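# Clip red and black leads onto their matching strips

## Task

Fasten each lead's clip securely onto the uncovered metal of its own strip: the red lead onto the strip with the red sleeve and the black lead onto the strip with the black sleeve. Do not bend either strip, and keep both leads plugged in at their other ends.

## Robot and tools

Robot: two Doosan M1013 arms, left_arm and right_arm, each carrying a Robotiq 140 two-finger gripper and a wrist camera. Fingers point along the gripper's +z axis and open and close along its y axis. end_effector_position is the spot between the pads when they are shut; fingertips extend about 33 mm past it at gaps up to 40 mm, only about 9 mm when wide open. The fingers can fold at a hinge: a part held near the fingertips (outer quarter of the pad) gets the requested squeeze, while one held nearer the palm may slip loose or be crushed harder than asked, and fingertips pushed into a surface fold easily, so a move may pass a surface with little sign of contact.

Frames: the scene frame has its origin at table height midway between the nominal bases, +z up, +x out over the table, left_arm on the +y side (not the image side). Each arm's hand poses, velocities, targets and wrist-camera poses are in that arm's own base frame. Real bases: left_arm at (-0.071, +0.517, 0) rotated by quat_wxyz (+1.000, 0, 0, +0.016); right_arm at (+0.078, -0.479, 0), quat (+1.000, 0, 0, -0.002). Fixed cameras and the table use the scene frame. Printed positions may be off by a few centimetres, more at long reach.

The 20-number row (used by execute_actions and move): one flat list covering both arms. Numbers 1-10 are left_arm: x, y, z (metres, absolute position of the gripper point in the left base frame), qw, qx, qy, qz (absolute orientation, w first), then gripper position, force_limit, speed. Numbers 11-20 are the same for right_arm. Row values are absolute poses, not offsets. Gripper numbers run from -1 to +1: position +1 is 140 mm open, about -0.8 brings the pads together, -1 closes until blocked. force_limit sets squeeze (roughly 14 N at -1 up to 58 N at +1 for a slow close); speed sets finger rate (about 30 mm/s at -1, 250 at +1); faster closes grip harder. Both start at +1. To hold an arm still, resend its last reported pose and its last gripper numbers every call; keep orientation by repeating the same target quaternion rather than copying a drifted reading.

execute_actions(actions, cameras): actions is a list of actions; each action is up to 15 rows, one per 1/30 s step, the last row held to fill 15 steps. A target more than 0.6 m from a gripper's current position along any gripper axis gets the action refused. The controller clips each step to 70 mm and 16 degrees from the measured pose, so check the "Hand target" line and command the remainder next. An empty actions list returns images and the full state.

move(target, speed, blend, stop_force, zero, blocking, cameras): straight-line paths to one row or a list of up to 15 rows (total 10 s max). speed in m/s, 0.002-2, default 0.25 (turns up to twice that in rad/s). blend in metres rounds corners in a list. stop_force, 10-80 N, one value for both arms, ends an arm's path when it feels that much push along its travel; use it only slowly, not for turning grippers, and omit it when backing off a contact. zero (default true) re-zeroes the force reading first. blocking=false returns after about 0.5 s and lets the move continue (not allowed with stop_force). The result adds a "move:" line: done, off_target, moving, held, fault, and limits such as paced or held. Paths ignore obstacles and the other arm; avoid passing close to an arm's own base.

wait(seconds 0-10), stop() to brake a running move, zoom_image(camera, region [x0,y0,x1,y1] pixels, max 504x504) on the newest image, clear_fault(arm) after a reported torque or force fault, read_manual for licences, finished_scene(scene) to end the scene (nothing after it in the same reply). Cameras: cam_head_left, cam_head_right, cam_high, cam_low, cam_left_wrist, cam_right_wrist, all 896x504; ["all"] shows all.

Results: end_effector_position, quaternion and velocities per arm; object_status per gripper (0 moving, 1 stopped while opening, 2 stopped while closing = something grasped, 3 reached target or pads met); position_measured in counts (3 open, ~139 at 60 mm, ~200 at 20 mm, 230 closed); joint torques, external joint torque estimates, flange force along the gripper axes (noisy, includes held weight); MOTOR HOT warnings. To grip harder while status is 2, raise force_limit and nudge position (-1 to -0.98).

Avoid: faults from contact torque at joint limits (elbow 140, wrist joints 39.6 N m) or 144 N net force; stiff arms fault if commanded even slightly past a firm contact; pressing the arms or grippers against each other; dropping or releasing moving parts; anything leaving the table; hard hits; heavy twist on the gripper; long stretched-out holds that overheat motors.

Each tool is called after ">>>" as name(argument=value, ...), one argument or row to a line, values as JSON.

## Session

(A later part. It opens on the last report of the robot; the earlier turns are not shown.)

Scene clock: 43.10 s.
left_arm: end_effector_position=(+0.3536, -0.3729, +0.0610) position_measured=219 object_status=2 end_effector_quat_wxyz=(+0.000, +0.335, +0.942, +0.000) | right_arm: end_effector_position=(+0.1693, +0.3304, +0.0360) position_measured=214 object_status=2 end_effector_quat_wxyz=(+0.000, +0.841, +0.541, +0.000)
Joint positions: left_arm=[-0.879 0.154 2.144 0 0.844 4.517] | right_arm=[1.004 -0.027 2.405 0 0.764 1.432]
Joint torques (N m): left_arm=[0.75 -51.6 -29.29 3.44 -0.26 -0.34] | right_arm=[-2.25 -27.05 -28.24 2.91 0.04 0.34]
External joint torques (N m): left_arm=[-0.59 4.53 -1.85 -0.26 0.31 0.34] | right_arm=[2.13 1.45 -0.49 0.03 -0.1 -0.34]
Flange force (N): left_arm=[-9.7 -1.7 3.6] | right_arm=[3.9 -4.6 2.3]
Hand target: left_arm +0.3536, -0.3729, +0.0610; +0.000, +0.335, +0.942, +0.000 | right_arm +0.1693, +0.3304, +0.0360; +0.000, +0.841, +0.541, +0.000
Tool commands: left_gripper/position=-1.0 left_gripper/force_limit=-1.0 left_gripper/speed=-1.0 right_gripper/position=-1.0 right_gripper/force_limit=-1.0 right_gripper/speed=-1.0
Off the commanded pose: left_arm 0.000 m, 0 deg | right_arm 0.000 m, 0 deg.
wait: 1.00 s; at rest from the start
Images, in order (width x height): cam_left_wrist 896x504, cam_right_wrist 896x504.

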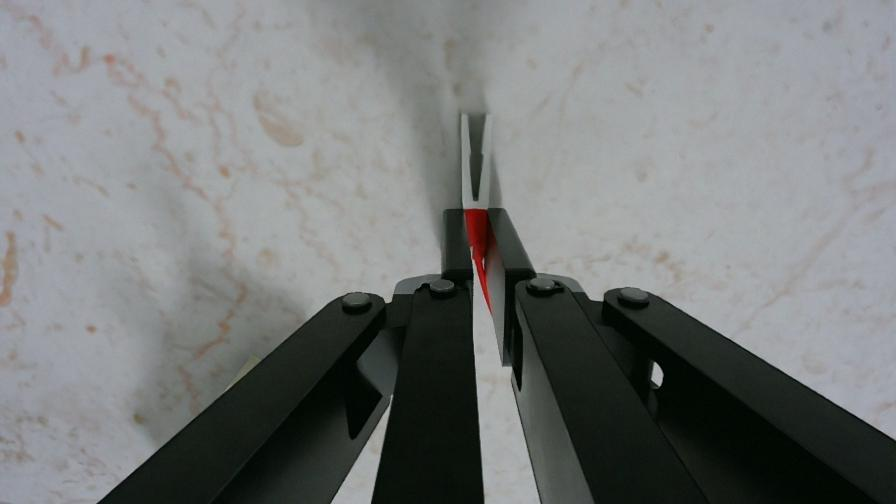

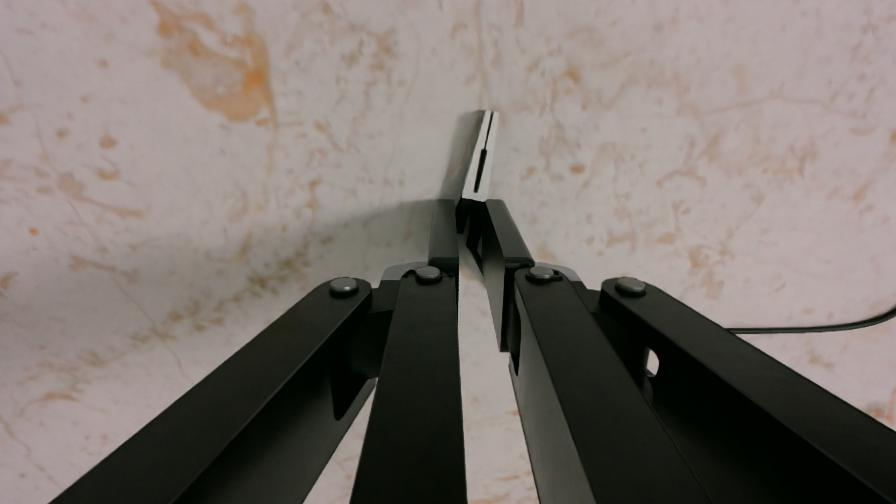

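>>> move(
  target=[
    [0.3536,-0.3729,0.0610,0,-0.3355,-0.9421,0,-1,-1,-1,0.1693,0.3304,0.0360,0,0.8410,0.5410,0,-0.98,-0.1,-1],
  ],
  speed=0.05,
  cameras=["cam_right_wrist"],
)

>>> zoom_image(
  camera="cam_right_wrist",
  region=[420, 100, 540, 270],
)

Scene clock: 44.90 s.
left_arm: end_effector_position=(+0.3536, -0.3729, +0.0610) position_measured=219 object_status=2 end_effector_quat_wxyz=(+0.000, +0.335, +0.942, +0.000) | right_arm: end_effector_position=(+0.1693, +0.3304, +0.0360) position_measured=219 object_status=2 end_effector_quat_wxyz=(+0.000, +0.841, +0.541, +0.000)
Joint positions: left_arm=[-0.879 0.154 2.144 0 0.844 4.517] | right_arm=[1.004 -0.027 2.405 0 0.764 1.432]
Joint torques (N m): left_arm=[1.14 -51.24 -29.38 3.38 -0.15 -0.39] | right_arm=[-2.81 -26.07 -27.58 2.45 -0.1 0.33]
External joint torques (N m): left_arm=[-0.86 4.26 -1.72 -0.2 0.19 0.39] | right_arm=[2.68 0.38 -1.19 0.5 0.04 -0.33]
Flange force (N): left_arm=[-9.0 -2.1 3.6] | right_arm=[3.4 -6.2 -0.5]
Hand target: left_arm +0.3536, -0.3729, +0.0610; +0.000, +0.335, +0.942, +0.000 | right_arm +0.1693, +0.3304, +0.0360; +0.000, +0.841, +0.541, +0.000
Off the commanded pose: left_arm 0.000 m, 0 deg | right_arm 0.000 m, 0 deg.
move: done
Images, in order (width x height): cam_right_wrist 896x504.

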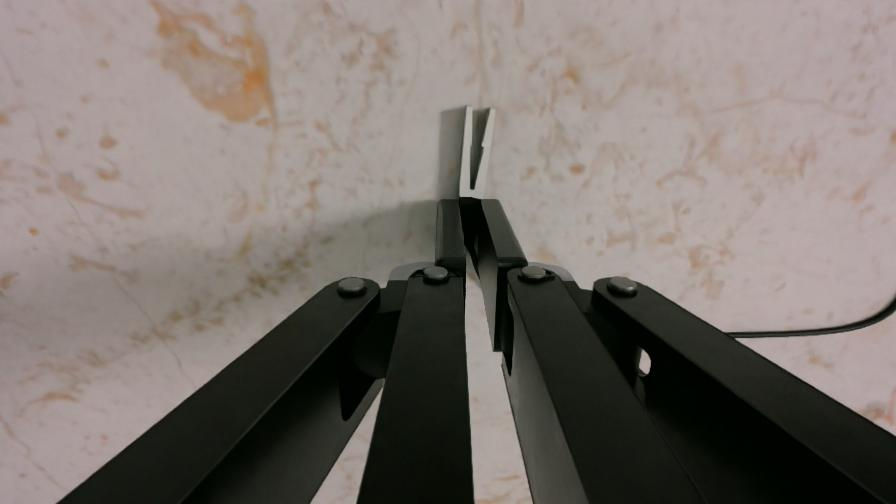

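Scaled by 2.965 from the camera's 896x504 image, which has a finer 1280x720 frame.

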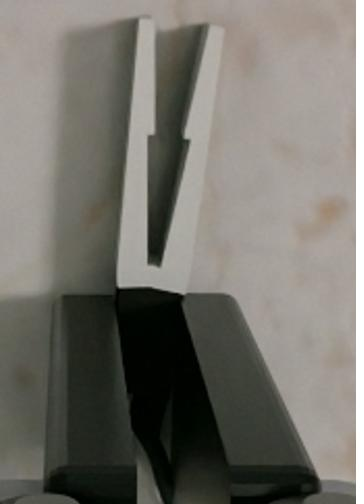

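>>> move(
  target=[
    [0.3536,-0.3729,0.1000,0,-0.3355,-0.9421,0,-1,-1,-1,0.1693,0.3304,0.0700,0,0.8410,0.5410,0,-0.98,-0.1,-1],
    [0.3436,-0.3429,0.2000,0,-0.3355,-0.9421,0,-1,-1,-1,0.2675,0.4126,0.2000,0,0.5948,0.8039,0,-0.98,-0.1,-1],
  ],
  speed=0.15,
  blend=0.01,
  cameras=["cam_left_wrist","cam_right_wrist","cam_head_left"],
)

>>> zoom_image(
  camera="cam_right_wrist",
  region=[300, 0, 700, 250],
)

>>> zoom_image(
  camera="cam_left_wrist",
  region=[100, 50, 560, 504],
)

Scene clock: 51.50 s.
left_arm: end_effector_position=(+0.3436, -0.3429, +0.2000) position_measured=219 object_status=2 end_effector_quat_wxyz=(+0.000, +0.335, +0.942, +0.000) | right_arm: end_effector_position=(+0.2675, +0.4126, +0.2000) position_measured=219 object_status=2 end_effector_quat_wxyz=(+0.000, +0.595, +0.804, +0.000)
Joint positions: left_arm=[-0.856 -0.034 2.047 0 1.128 4.541] | right_arm=[0.925 -0.023 2.037 0 1.127 0.629]
Joint torques (N m): left_arm=[0.19 -40.18 -36.92 4.06 -0.07 -0.32] | right_arm=[-1.87 -37.31 -36.94 3.98 0.4 0.25]
External joint torques (N m): left_arm=[-0.08 5.97 -0.75 -0.21 0.11 0.32] | right_arm=[1.76 2.55 -0.48 -0.11 -0.44 -0.25]
Flange force (N): left_arm=[-11.0 -0.6 3.5] | right_arm=[5.7 2.0 2.3]
Hand target: left_arm +0.3436, -0.3429, +0.2000; +0.000, +0.335, +0.942, +0.000 | right_arm +0.2675, +0.4126, +0.2000; +0.000, +0.595, +0.804, +0.000
Off the commanded pose: left_arm 0.000 m, 0 deg | right_arm 0.000 m, 0 deg.
move: done
Images, in order (width x height): cam_head_left 896x504, cam_left_wrist 896x504, cam_right_wrist 896x504.

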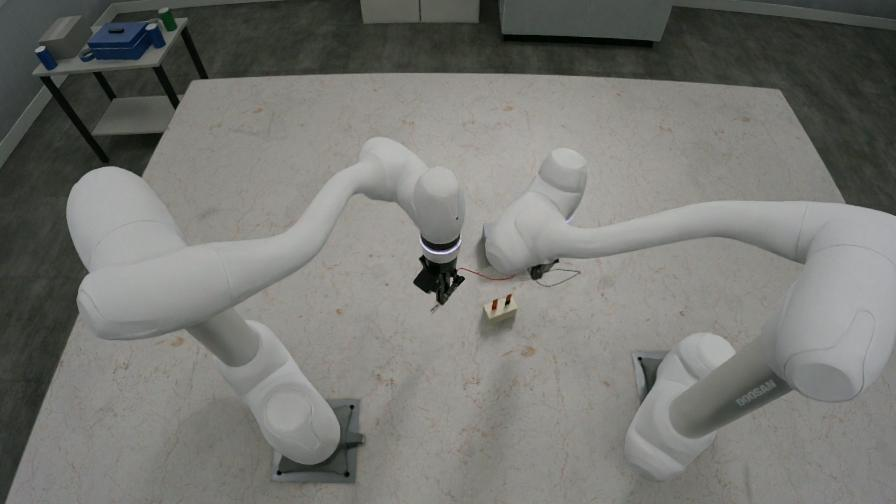

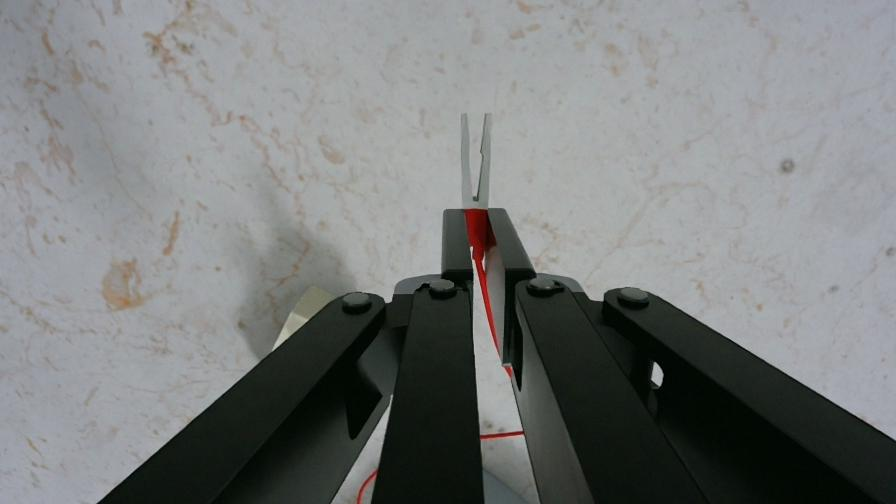

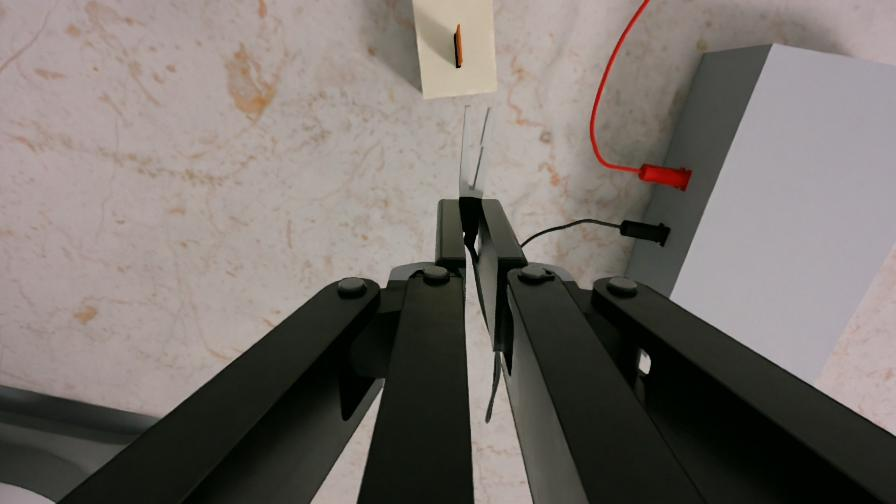

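Scaled by 1.260 from the camera's 896x504 image, which has a finer 1280x720 frame.

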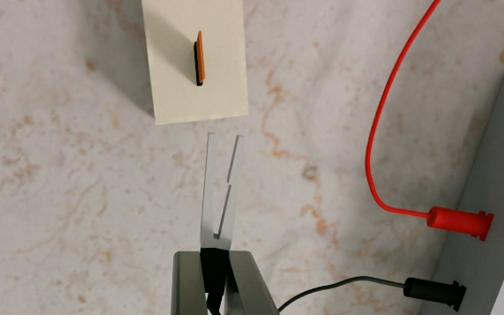

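Scaled by 1.096 from the camera's 896x504 image, which has a finer 1280x720 frame.

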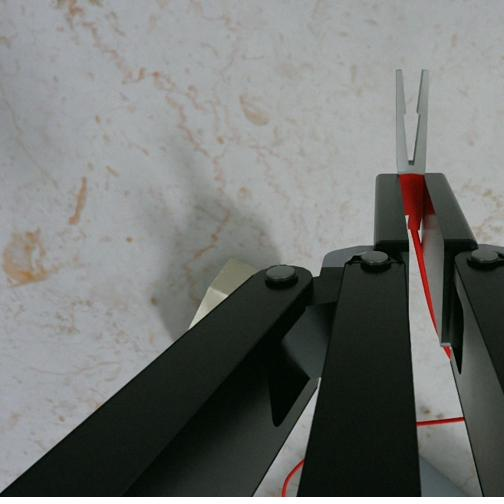

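>>> zoom_image(
  camera="cam_right_wrist",
  region=[400, 0, 520, 120],
)

>>> zoom_image(
  camera="cam_right_wrist",
  region=[420, 90, 540, 210],
)

Scaled by 4.200 from the camera's 896x504 image, which has a finer 1280x720 frame.

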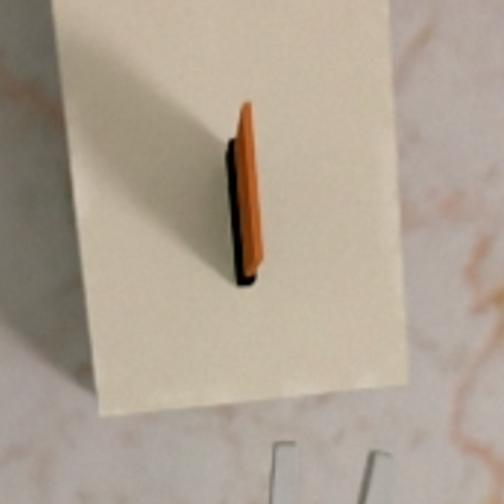

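Scaled by 4.200 from the camera's 896x504 image, which has a finer 1280x720 frame.

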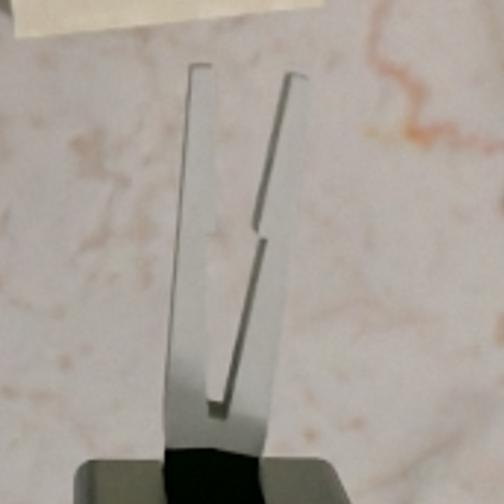

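>>> move(
  target=[
    [0.302,-0.3206,0.2000,0,0.8202,-0.5721,0,-1,-1,-1,0.2743,0.4070,0.1600,0,0.5334,0.8459,0,-0.98,-0.1,-1],
    [0.302,-0.3206,0.2000,0,0.8202,-0.5721,0,-1,-1,-1,0.2743,0.4070,0.1170,0,0.5334,0.8459,0,-0.98,-0.1,-1],
  ],
  speed=0.25,
  blend=0.01,
  cameras=["all"],
)

>>> zoom_image(
  camera="cam_right_wrist",
  region=[400, 0, 560, 220],
)

>>> zoom_image(
  camera="cam_low",
  region=[460, 170, 620, 280],
)

>>> zoom_image(
  camera="cam_head_left",
  region=[380, 210, 620, 360],
)

Scene clock: 62.23 s.
left_arm: end_effector_position=(+0.3020, -0.3206, +0.2000) position_measured=219 object_status=2 end_effector_quat_wxyz=(+0.000, +0.820, -0.572, +0.000) | right_arm: end_effector_position=(+0.2743, +0.4070, +0.1170) position_measured=219 object_status=2 end_effector_quat_wxyz=(+0.000, +0.533, +0.846, +0.000)
Joint positions: left_arm=[-0.894 -0.109 2.116 0 1.134 1.895] | right_arm=[0.907 0.053 2.132 0 0.957 0.462]
Joint torques (N m): left_arm=[1.24 -32.65 -36.52 3.97 0.35 -0.37] | right_arm=[-1.69 -42.1 -33.82 3.59 0.35 0.34]
External joint torques (N m): left_arm=[-1.22 5.98 -1.37 -0.12 -0.4 0.37] | right_arm=[1.59 3.07 -0.13 -0.07 -0.39 -0.34]
Flange force (N): left_arm=[12.0 -3.0 3.8] | right_arm=[4.8 3.1 4.1]
Hand target: left_arm +0.3020, -0.3206, +0.2000; +0.000, +0.820, -0.572, +0.000 | right_arm +0.2743, +0.4070, +0.1170; +0.000, +0.533, +0.846, +0.000
Off the commanded pose: left_arm 0.000 m, 0 deg | right_arm 0.000 m, 0 deg.
move: done

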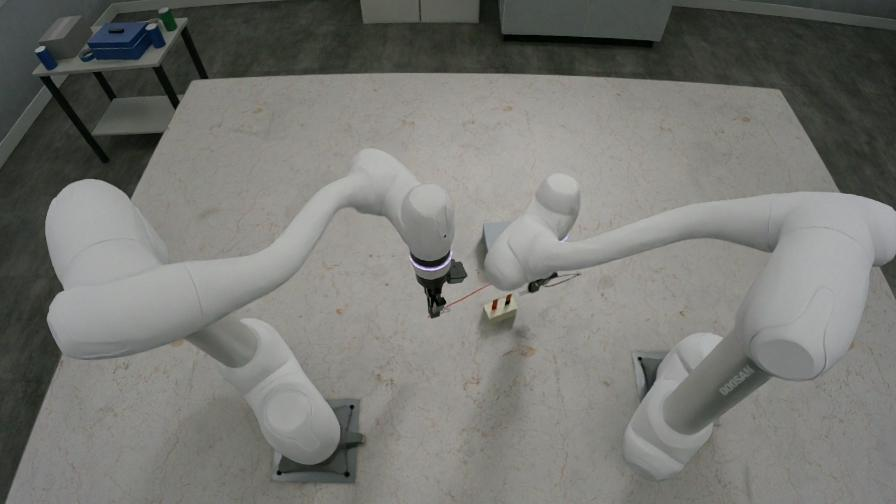

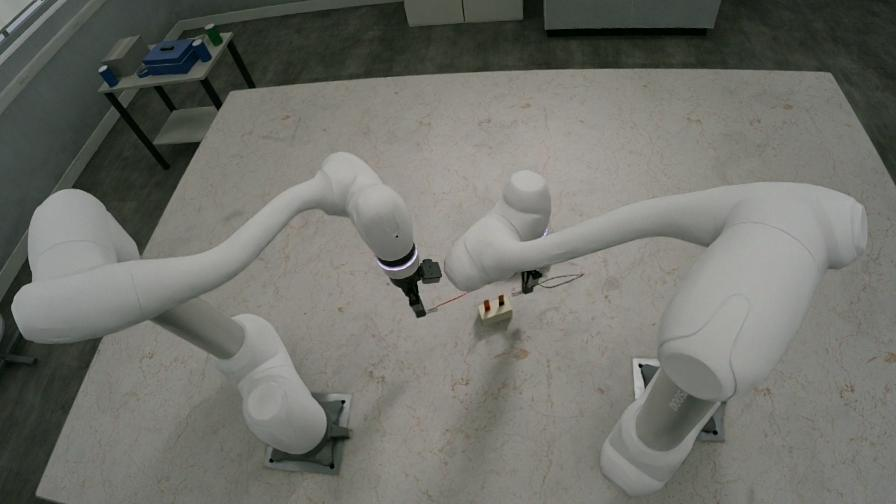

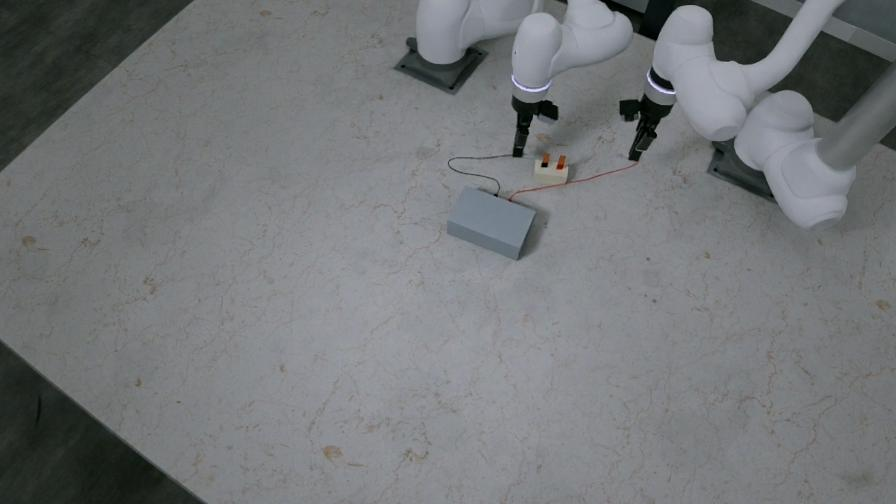

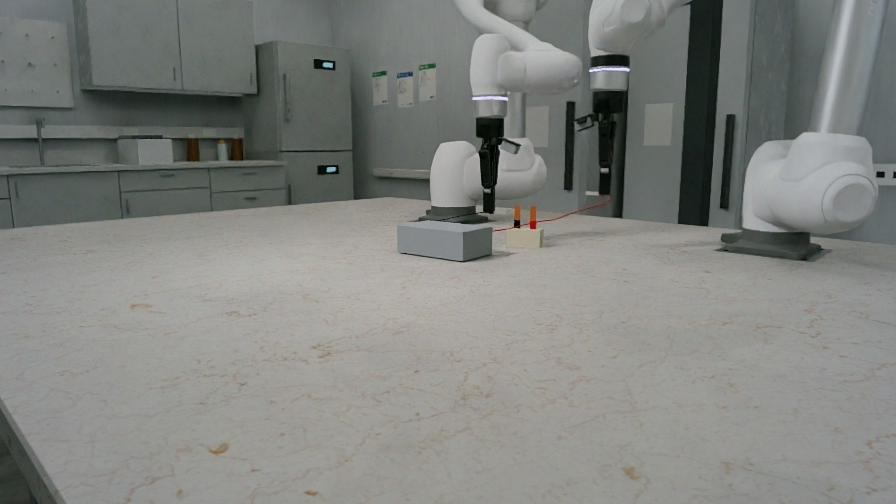

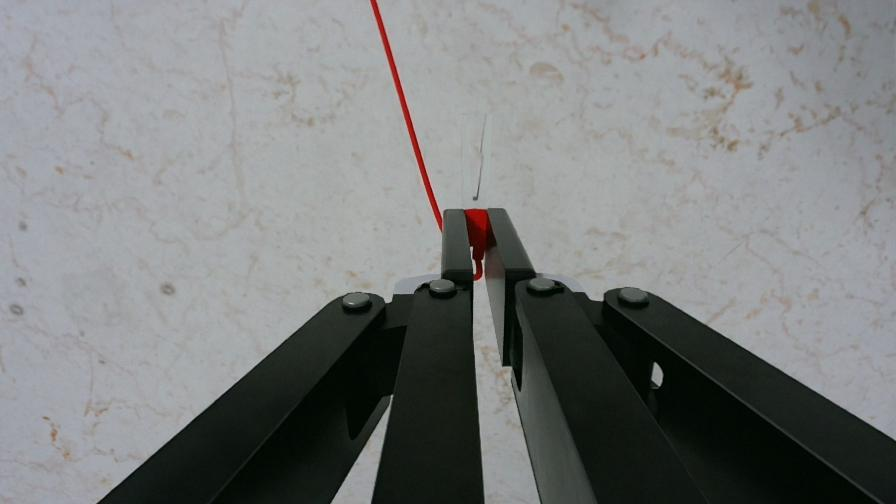

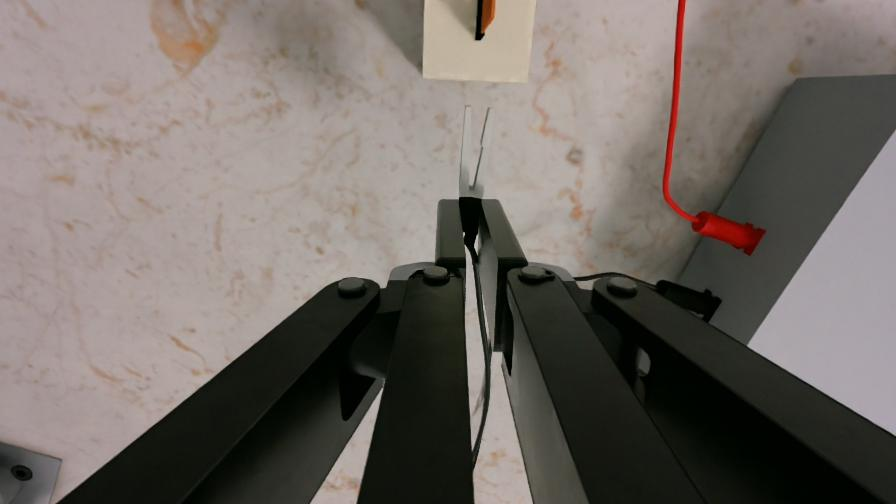

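Scaled by 2.291 from the camera's 896x504 image, which has a finer 1280x720 frame.

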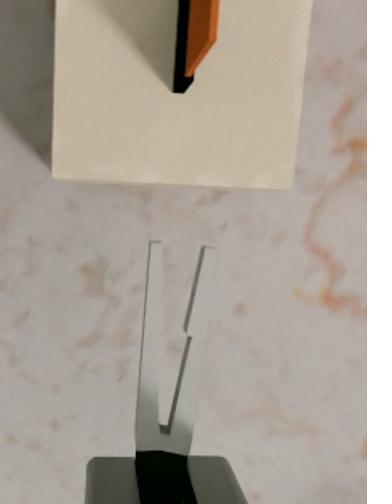

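Scaled by 3.150 from the camera's 896x504 image, which has a finer 1280x720 frame.

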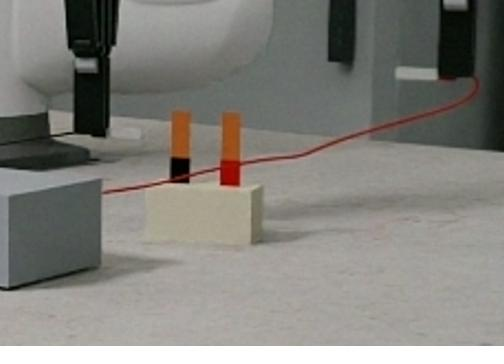

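Scaled by 2.100 from the camera's 896x504 image, which has a finer 1280x720 frame.

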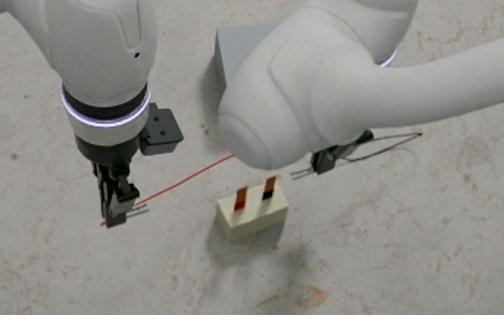

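>>> zoom_image(
  camera="cam_right_wrist",
  region=[440, 0, 540, 100],
)

>>> zoom_image(
  camera="cam_right_wrist",
  region=[430, 90, 530, 210],
)

Scaled by 5.040 from the camera's 896x504 image, which has a finer 1280x720 frame.

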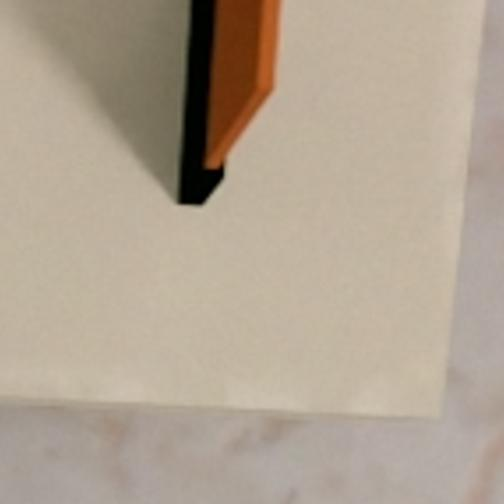

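Scaled by 4.200 from the camera's 896x504 image, which has a finer 1280x720 frame.

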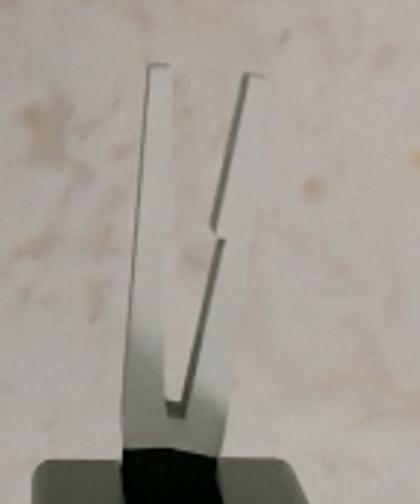

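>>> move(
  target=[
    [0.302,-0.3206,0.2000,0,0.8202,-0.5721,0,-1,-1,-1,0.2687,0.4264,0.1170,0,0.5225,0.8526,0,-0.98,-0.1,-1],
  ],
  speed=0.1,
  cameras=["cam_right_wrist"],
)

>>> zoom_image(
  camera="cam_right_wrist",
  region=[410, 0, 550, 210],
)

Scene clock: 64.87 s.
left_arm: end_effector_position=(+0.3020, -0.3206, +0.2000) position_measured=219 object_status=2 end_effector_quat_wxyz=(+0.000, +0.820, -0.572, +0.000) | right_arm: end_effector_position=(+0.2687, +0.4264, +0.1170) position_measured=219 object_status=2 end_effector_quat_wxyz=(+0.000, +0.523, +0.853, +0.000)
Joint positions: left_arm=[-0.894 -0.109 2.116 0 1.134 1.895] | right_arm=[0.94 0.073 2.11 0 0.958 0.469]
Joint torques (N m): left_arm=[0.57 -32.5 -36.59 4.04 0.37 -0.42] | right_arm=[-1.18 -44.52 -33.51 3.59 0.39 0.27]
External joint torques (N m): left_arm=[-0.56 5.9 -1.28 -0.19 -0.42 0.42] | right_arm=[1.06 3.29 -0.44 -0.06 -0.42 -0.26]
Flange force (N): left_arm=[11.3 -4.5 3.9] | right_arm=[4.4 4.2 4.0]
Hand target: left_arm +0.3020, -0.3206, +0.2000; +0.000, +0.820, -0.572, +0.000 | right_arm +0.2687, +0.4264, +0.1170; +0.000, +0.523, +0.853, +0.000
Off the commanded pose: left_arm 0.000 m, 0 deg | right_arm 0.000 m, 0 deg.
move: done
Images, in order (width x height): cam_right_wrist 896x504.

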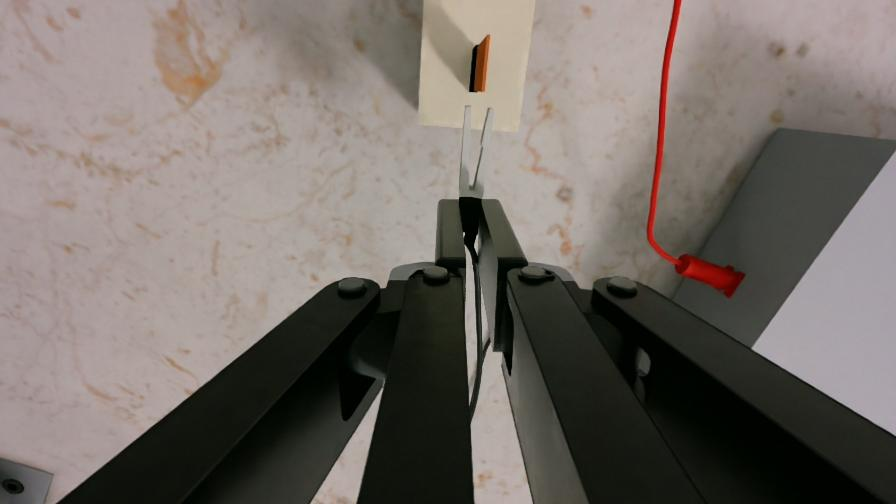

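Scaled by 2.400 from the camera's 896x504 image, which has a finer 1280x720 frame.

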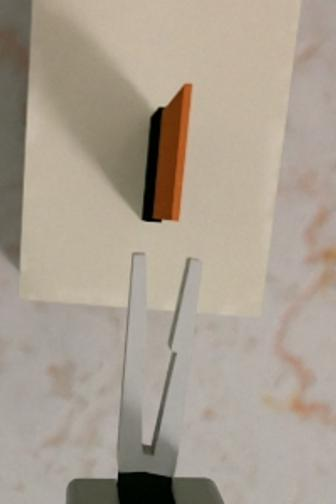

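>>> zoom_image(
  camera="cam_right_wrist",
  region=[430, 20, 530, 140],
)

Scaled by 4.200 from the camera's 896x504 image, which has a finer 1280x720 frame.

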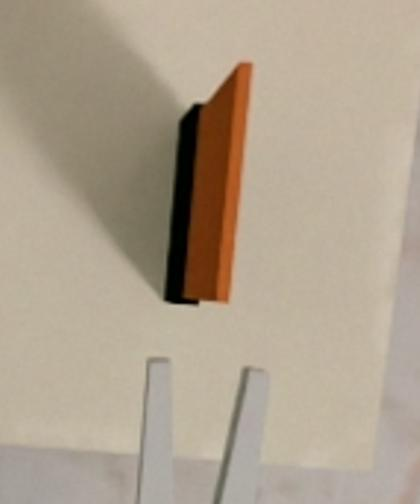

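>>> move(
  target=[
    [0.302,-0.3206,0.2000,0,0.8202,-0.5721,0,-1,-1,-1,0.2619,0.4425,0.1170,0,0.5225,0.8526,0,-0.98,-0.1,-1],
  ],
  speed=0.05,
  cameras=["cam_right_wrist", "cam_low"],
)

>>> zoom_image(
  camera="cam_right_wrist",
  region=[430, 70, 530, 210],
)

>>> zoom_image(
  camera="cam_low",
  region=[460, 170, 620, 280],
)

Scene clock: 66.33 s.
left_arm: end_effector_position=(+0.3020, -0.3206, +0.2000) position_measured=219 object_status=2 end_effector_quat_wxyz=(+0.000, +0.820, -0.572, +0.000) | right_arm: end_effector_position=(+0.2619, +0.4425, +0.1170) position_measured=219 object_status=2 end_effector_quat_wxyz=(+0.000, +0.523, +0.853, +0.000)
Joint positions: left_arm=[-0.894 -0.109 2.116 0 1.134 1.895] | right_arm=[0.969 0.089 2.093 0 0.96 0.498]
Joint torques (N m): left_arm=[0.5 -32.31 -36.69 4.11 0.36 -0.36] | right_arm=[-1.79 -44.33 -32.82 3.59 0.4 0.03]
External joint torques (N m): left_arm=[-0.36 5.67 -1.16 -0.26 -0.41 0.36] | right_arm=[1.64 1.55 -1.15 -0.08 -0.44 -0.03]
Flange force (N): left_arm=[10.6 -4.5 3.9] | right_arm=[5.0 2.1 1.4]
Hand target: left_arm +0.3020, -0.3206, +0.2000; +0.000, +0.820, -0.572, +0.000 | right_arm +0.2619, +0.4425, +0.1170; +0.000, +0.523, +0.853, +0.000
Off the commanded pose: left_arm 0.000 m, 0 deg | right_arm 0.000 m, 0 deg.
move: done
Images, in order (width x height): cam_low 896x504, cam_right_wrist 896x504.

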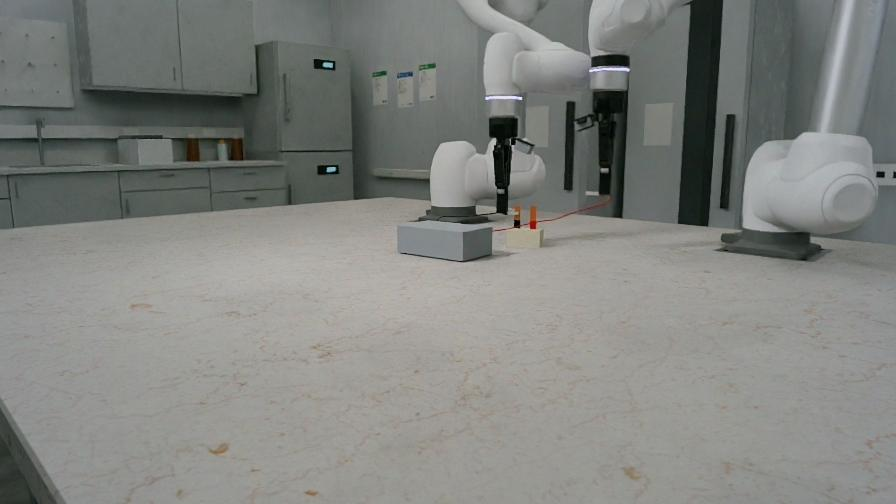

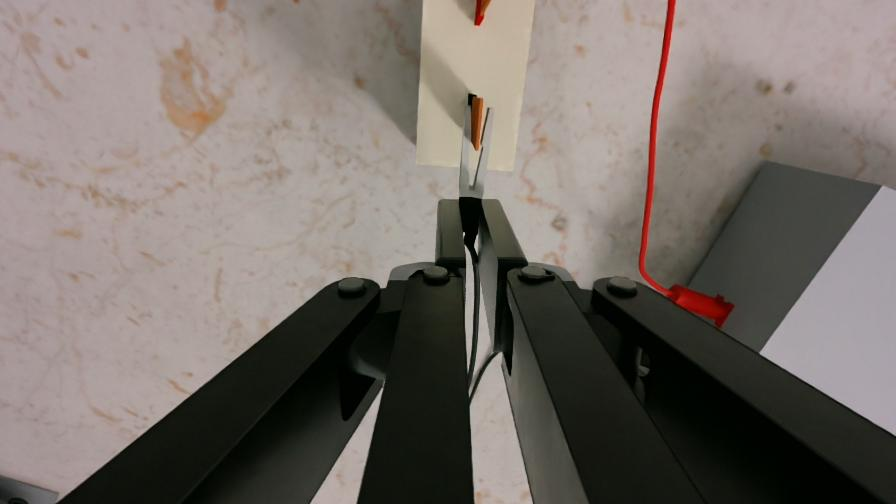

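Scaled by 3.600 from the camera's 896x504 image, which has a finer 1280x720 frame.

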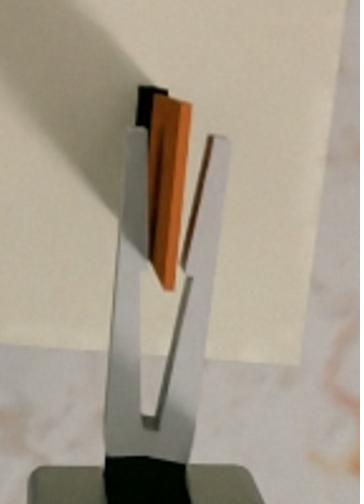

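Scaled by 3.150 from the camera's 896x504 image, which has a finer 1280x720 frame.

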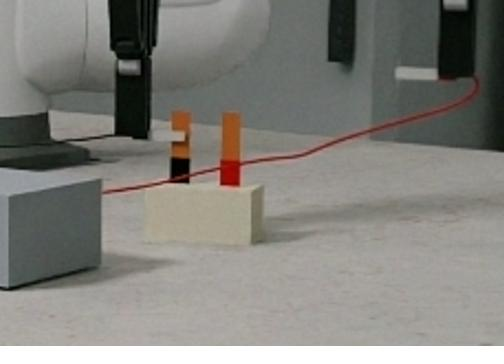

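>>> move(
  target=[
    [0.302,-0.3206,0.2000,0,0.8202,-0.5721,0,-1,-1,-1,0.2619,0.4425,0.1170,0,0.5225,0.8526,0,-0.5,-0.1,-1],
  ],
  speed=0.05,
  cameras=["cam_right_wrist", "cam_low"],
)

>>> zoom_image(
  camera="cam_right_wrist",
  region=[400, 70, 560, 270],
)

>>> zoom_image(
  camera="cam_low",
  region=[460, 170, 620, 280],
)

Scene clock: 68.03 s.
left_arm: end_effector_position=(+0.3020, -0.3206, +0.2000) position_measured=219 object_status=2 end_effector_quat_wxyz=(+0.000, +0.820, -0.572, +0.000) | right_arm: end_effector_position=(+0.2619, +0.4425, +0.1170) position_measured=192 object_status=0 end_effector_quat_wxyz=(+0.000, +0.523, +0.853, +0.000)
Joint positions: left_arm=[-0.894 -0.109 2.116 0 1.134 1.895] | right_arm=[0.969 0.089 2.093 0 0.96 0.498]
Joint torques (N m): left_arm=[0.68 -32.15 -36.76 4 0.35 -0.41] | right_arm=[-1.69 -45.64 -33.59 3.6 0.42 0.33]
External joint torques (N m): left_arm=[-0.6 5.18 -1.18 -0.14 -0.4 0.41] | right_arm=[1.55 2.95 -0.38 -0.08 -0.46 -0.33]
Flange force (N): left_arm=[10.0 -3.8 3.5] | right_arm=[4.8 3.1 3.7]
Hand target: left_arm +0.3020, -0.3206, +0.2000; +0.000, +0.820, -0.572, +0.000 | right_arm +0.2619, +0.4425, +0.1170; +0.000, +0.523, +0.853, +0.000
Off the commanded pose: left_arm 0.000 m, 0 deg | right_arm 0.000 m, 0 deg.
move: done
Images, in order (width x height): cam_low 896x504, cam_right_wrist 896x504.

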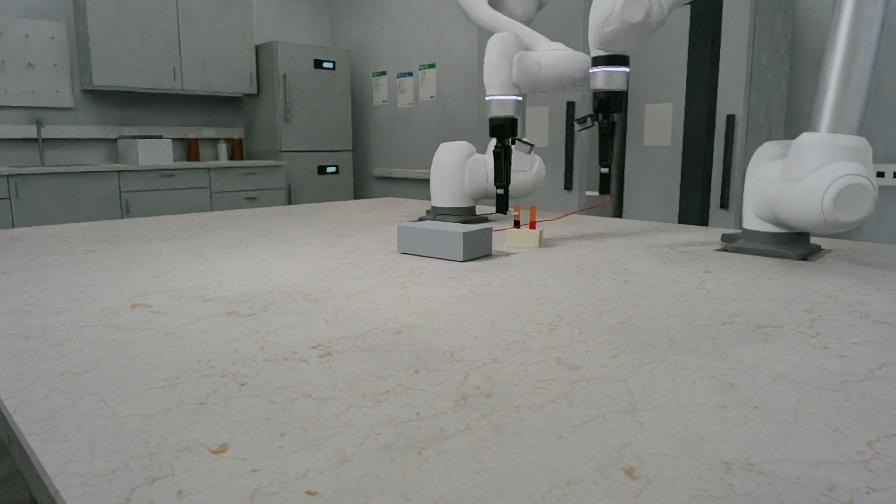

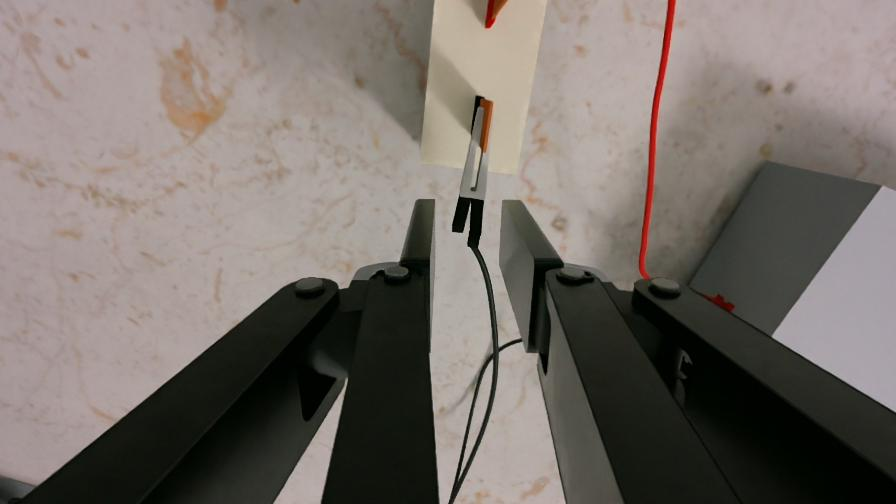

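Scaled by 2.520 from the camera's 896x504 image, which has a finer 1280x720 frame.

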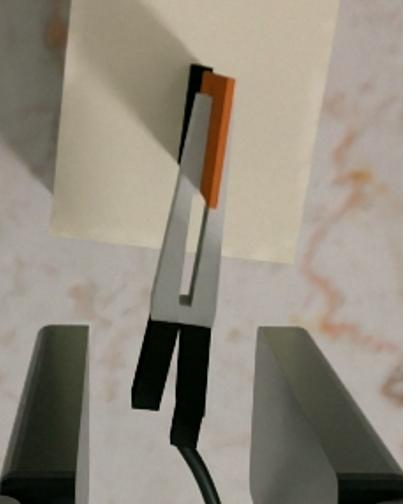

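Scaled by 3.150 from the camera's 896x504 image, which has a finer 1280x720 frame.

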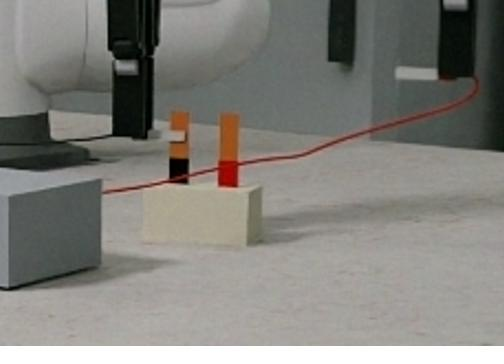

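>>> move(
  target=[
    [0.302,-0.3206,0.2000,0,0.8202,-0.5721,0,-1,-1,-1,0.2619,0.4425,0.2200,0,0.5225,0.8526,0,-0.5,-0.1,-1],
    [0.3297,-0.3957,0.1420,0,0.8202,-0.5721,0,-1,-1,-1,0.30,0.25,0.30,0,0.5225,0.8526,0,-0.5,-0.1,-1],
  ],
  speed=0.2,
  cameras=["cam_right_wrist", "cam_left_wrist", "cam_low"],
)

>>> zoom_image(
  camera="cam_left_wrist",
  region=[400, 0, 560, 220],
)

>>> zoom_image(
  camera="cam_low",
  region=[460, 170, 620, 280],
)

Scene clock: 71.33 s.
left_arm: end_effector_position=(+0.3297, -0.3957, +0.1420) position_measured=219 object_status=2 end_effector_quat_wxyz=(+0.000, +0.820, -0.572, +0.000) | right_arm: end_effector_position=(+0.3000, +0.2500, +0.3000) position_measured=192 object_status=3 end_effector_quat_wxyz=(+0.000, +0.523, +0.853, +0.000)
Joint positions: left_arm=[-0.943 0.065 2.066 0 1.011 1.846] | right_arm=[0.606 -0.256 2.043 0 1.355 0.135]
Joint torques (N m): left_arm=[1.34 -48.68 -34.64 3.78 -0.12 -0.49] | right_arm=[-0.46 -14.33 -40.17 4.42 0.39 0.47]
External joint torques (N m): left_arm=[-1.29 6.63 -0.77 -0.18 0.07 0.49] | right_arm=[0.38 -0.04 -0.27 -0.23 -0.42 -0.47]
Flange force (N): left_arm=[11.4 -2.4 5.5] | right_arm=[-0.1 0.5 0.4]
Hand target: left_arm +0.3297, -0.3957, +0.1420; +0.000, +0.820, -0.572, +0.000 | right_arm +0.3000, +0.2500, +0.3000; +0.000, +0.523, +0.853, +0.000
Off the commanded pose: left_arm 0.000 m, 0 deg | right_arm 0.000 m, 0 deg.
move: done
Images, in order (width x height): cam_low 896x504, cam_left_wrist 896x504, cam_right_wrist 896x504.

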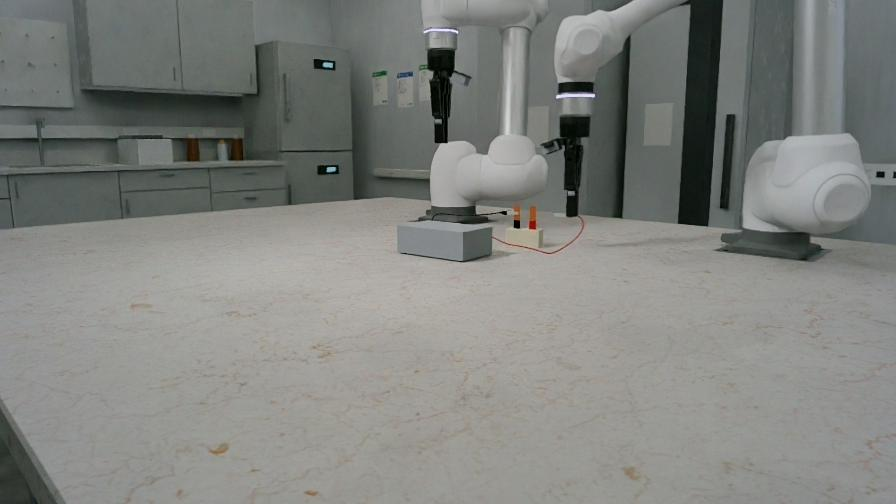

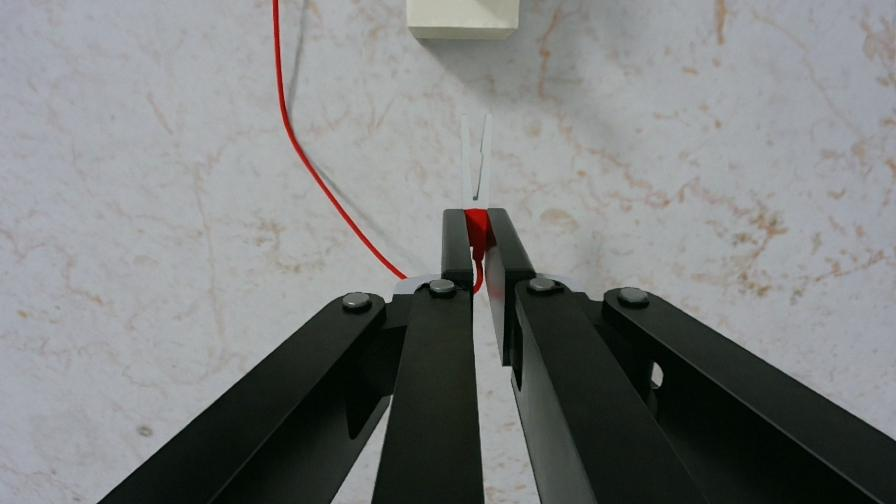

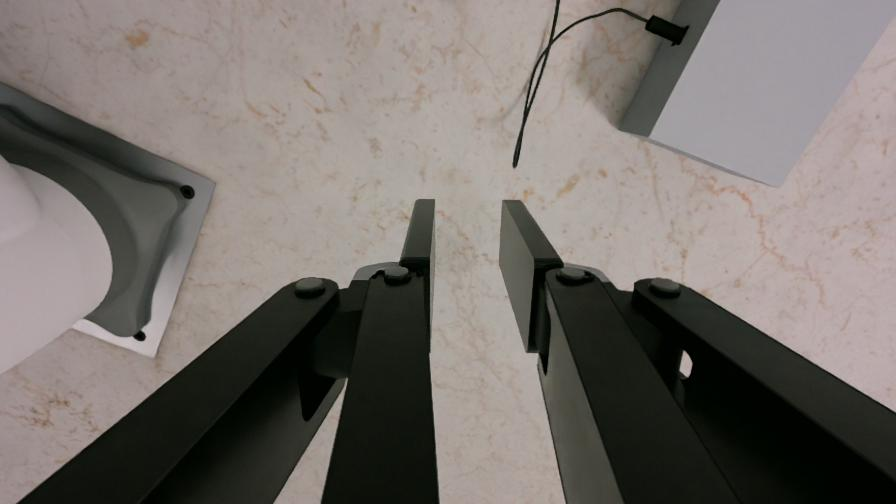

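Scaled by 2.291 from the camera's 896x504 image, which has a finer 1280x720 frame.

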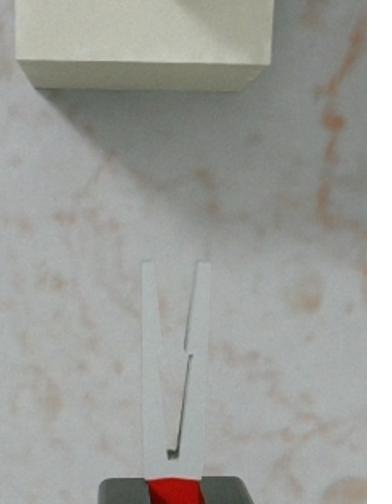

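Scaled by 3.150 from the camera's 896x504 image, which has a finer 1280x720 frame.

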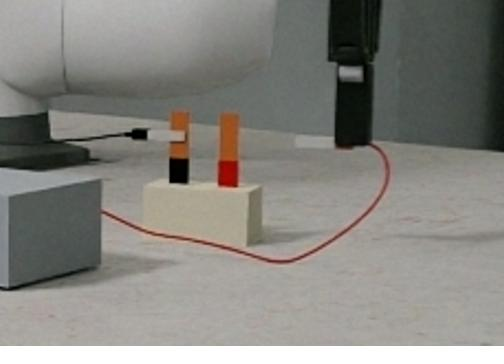

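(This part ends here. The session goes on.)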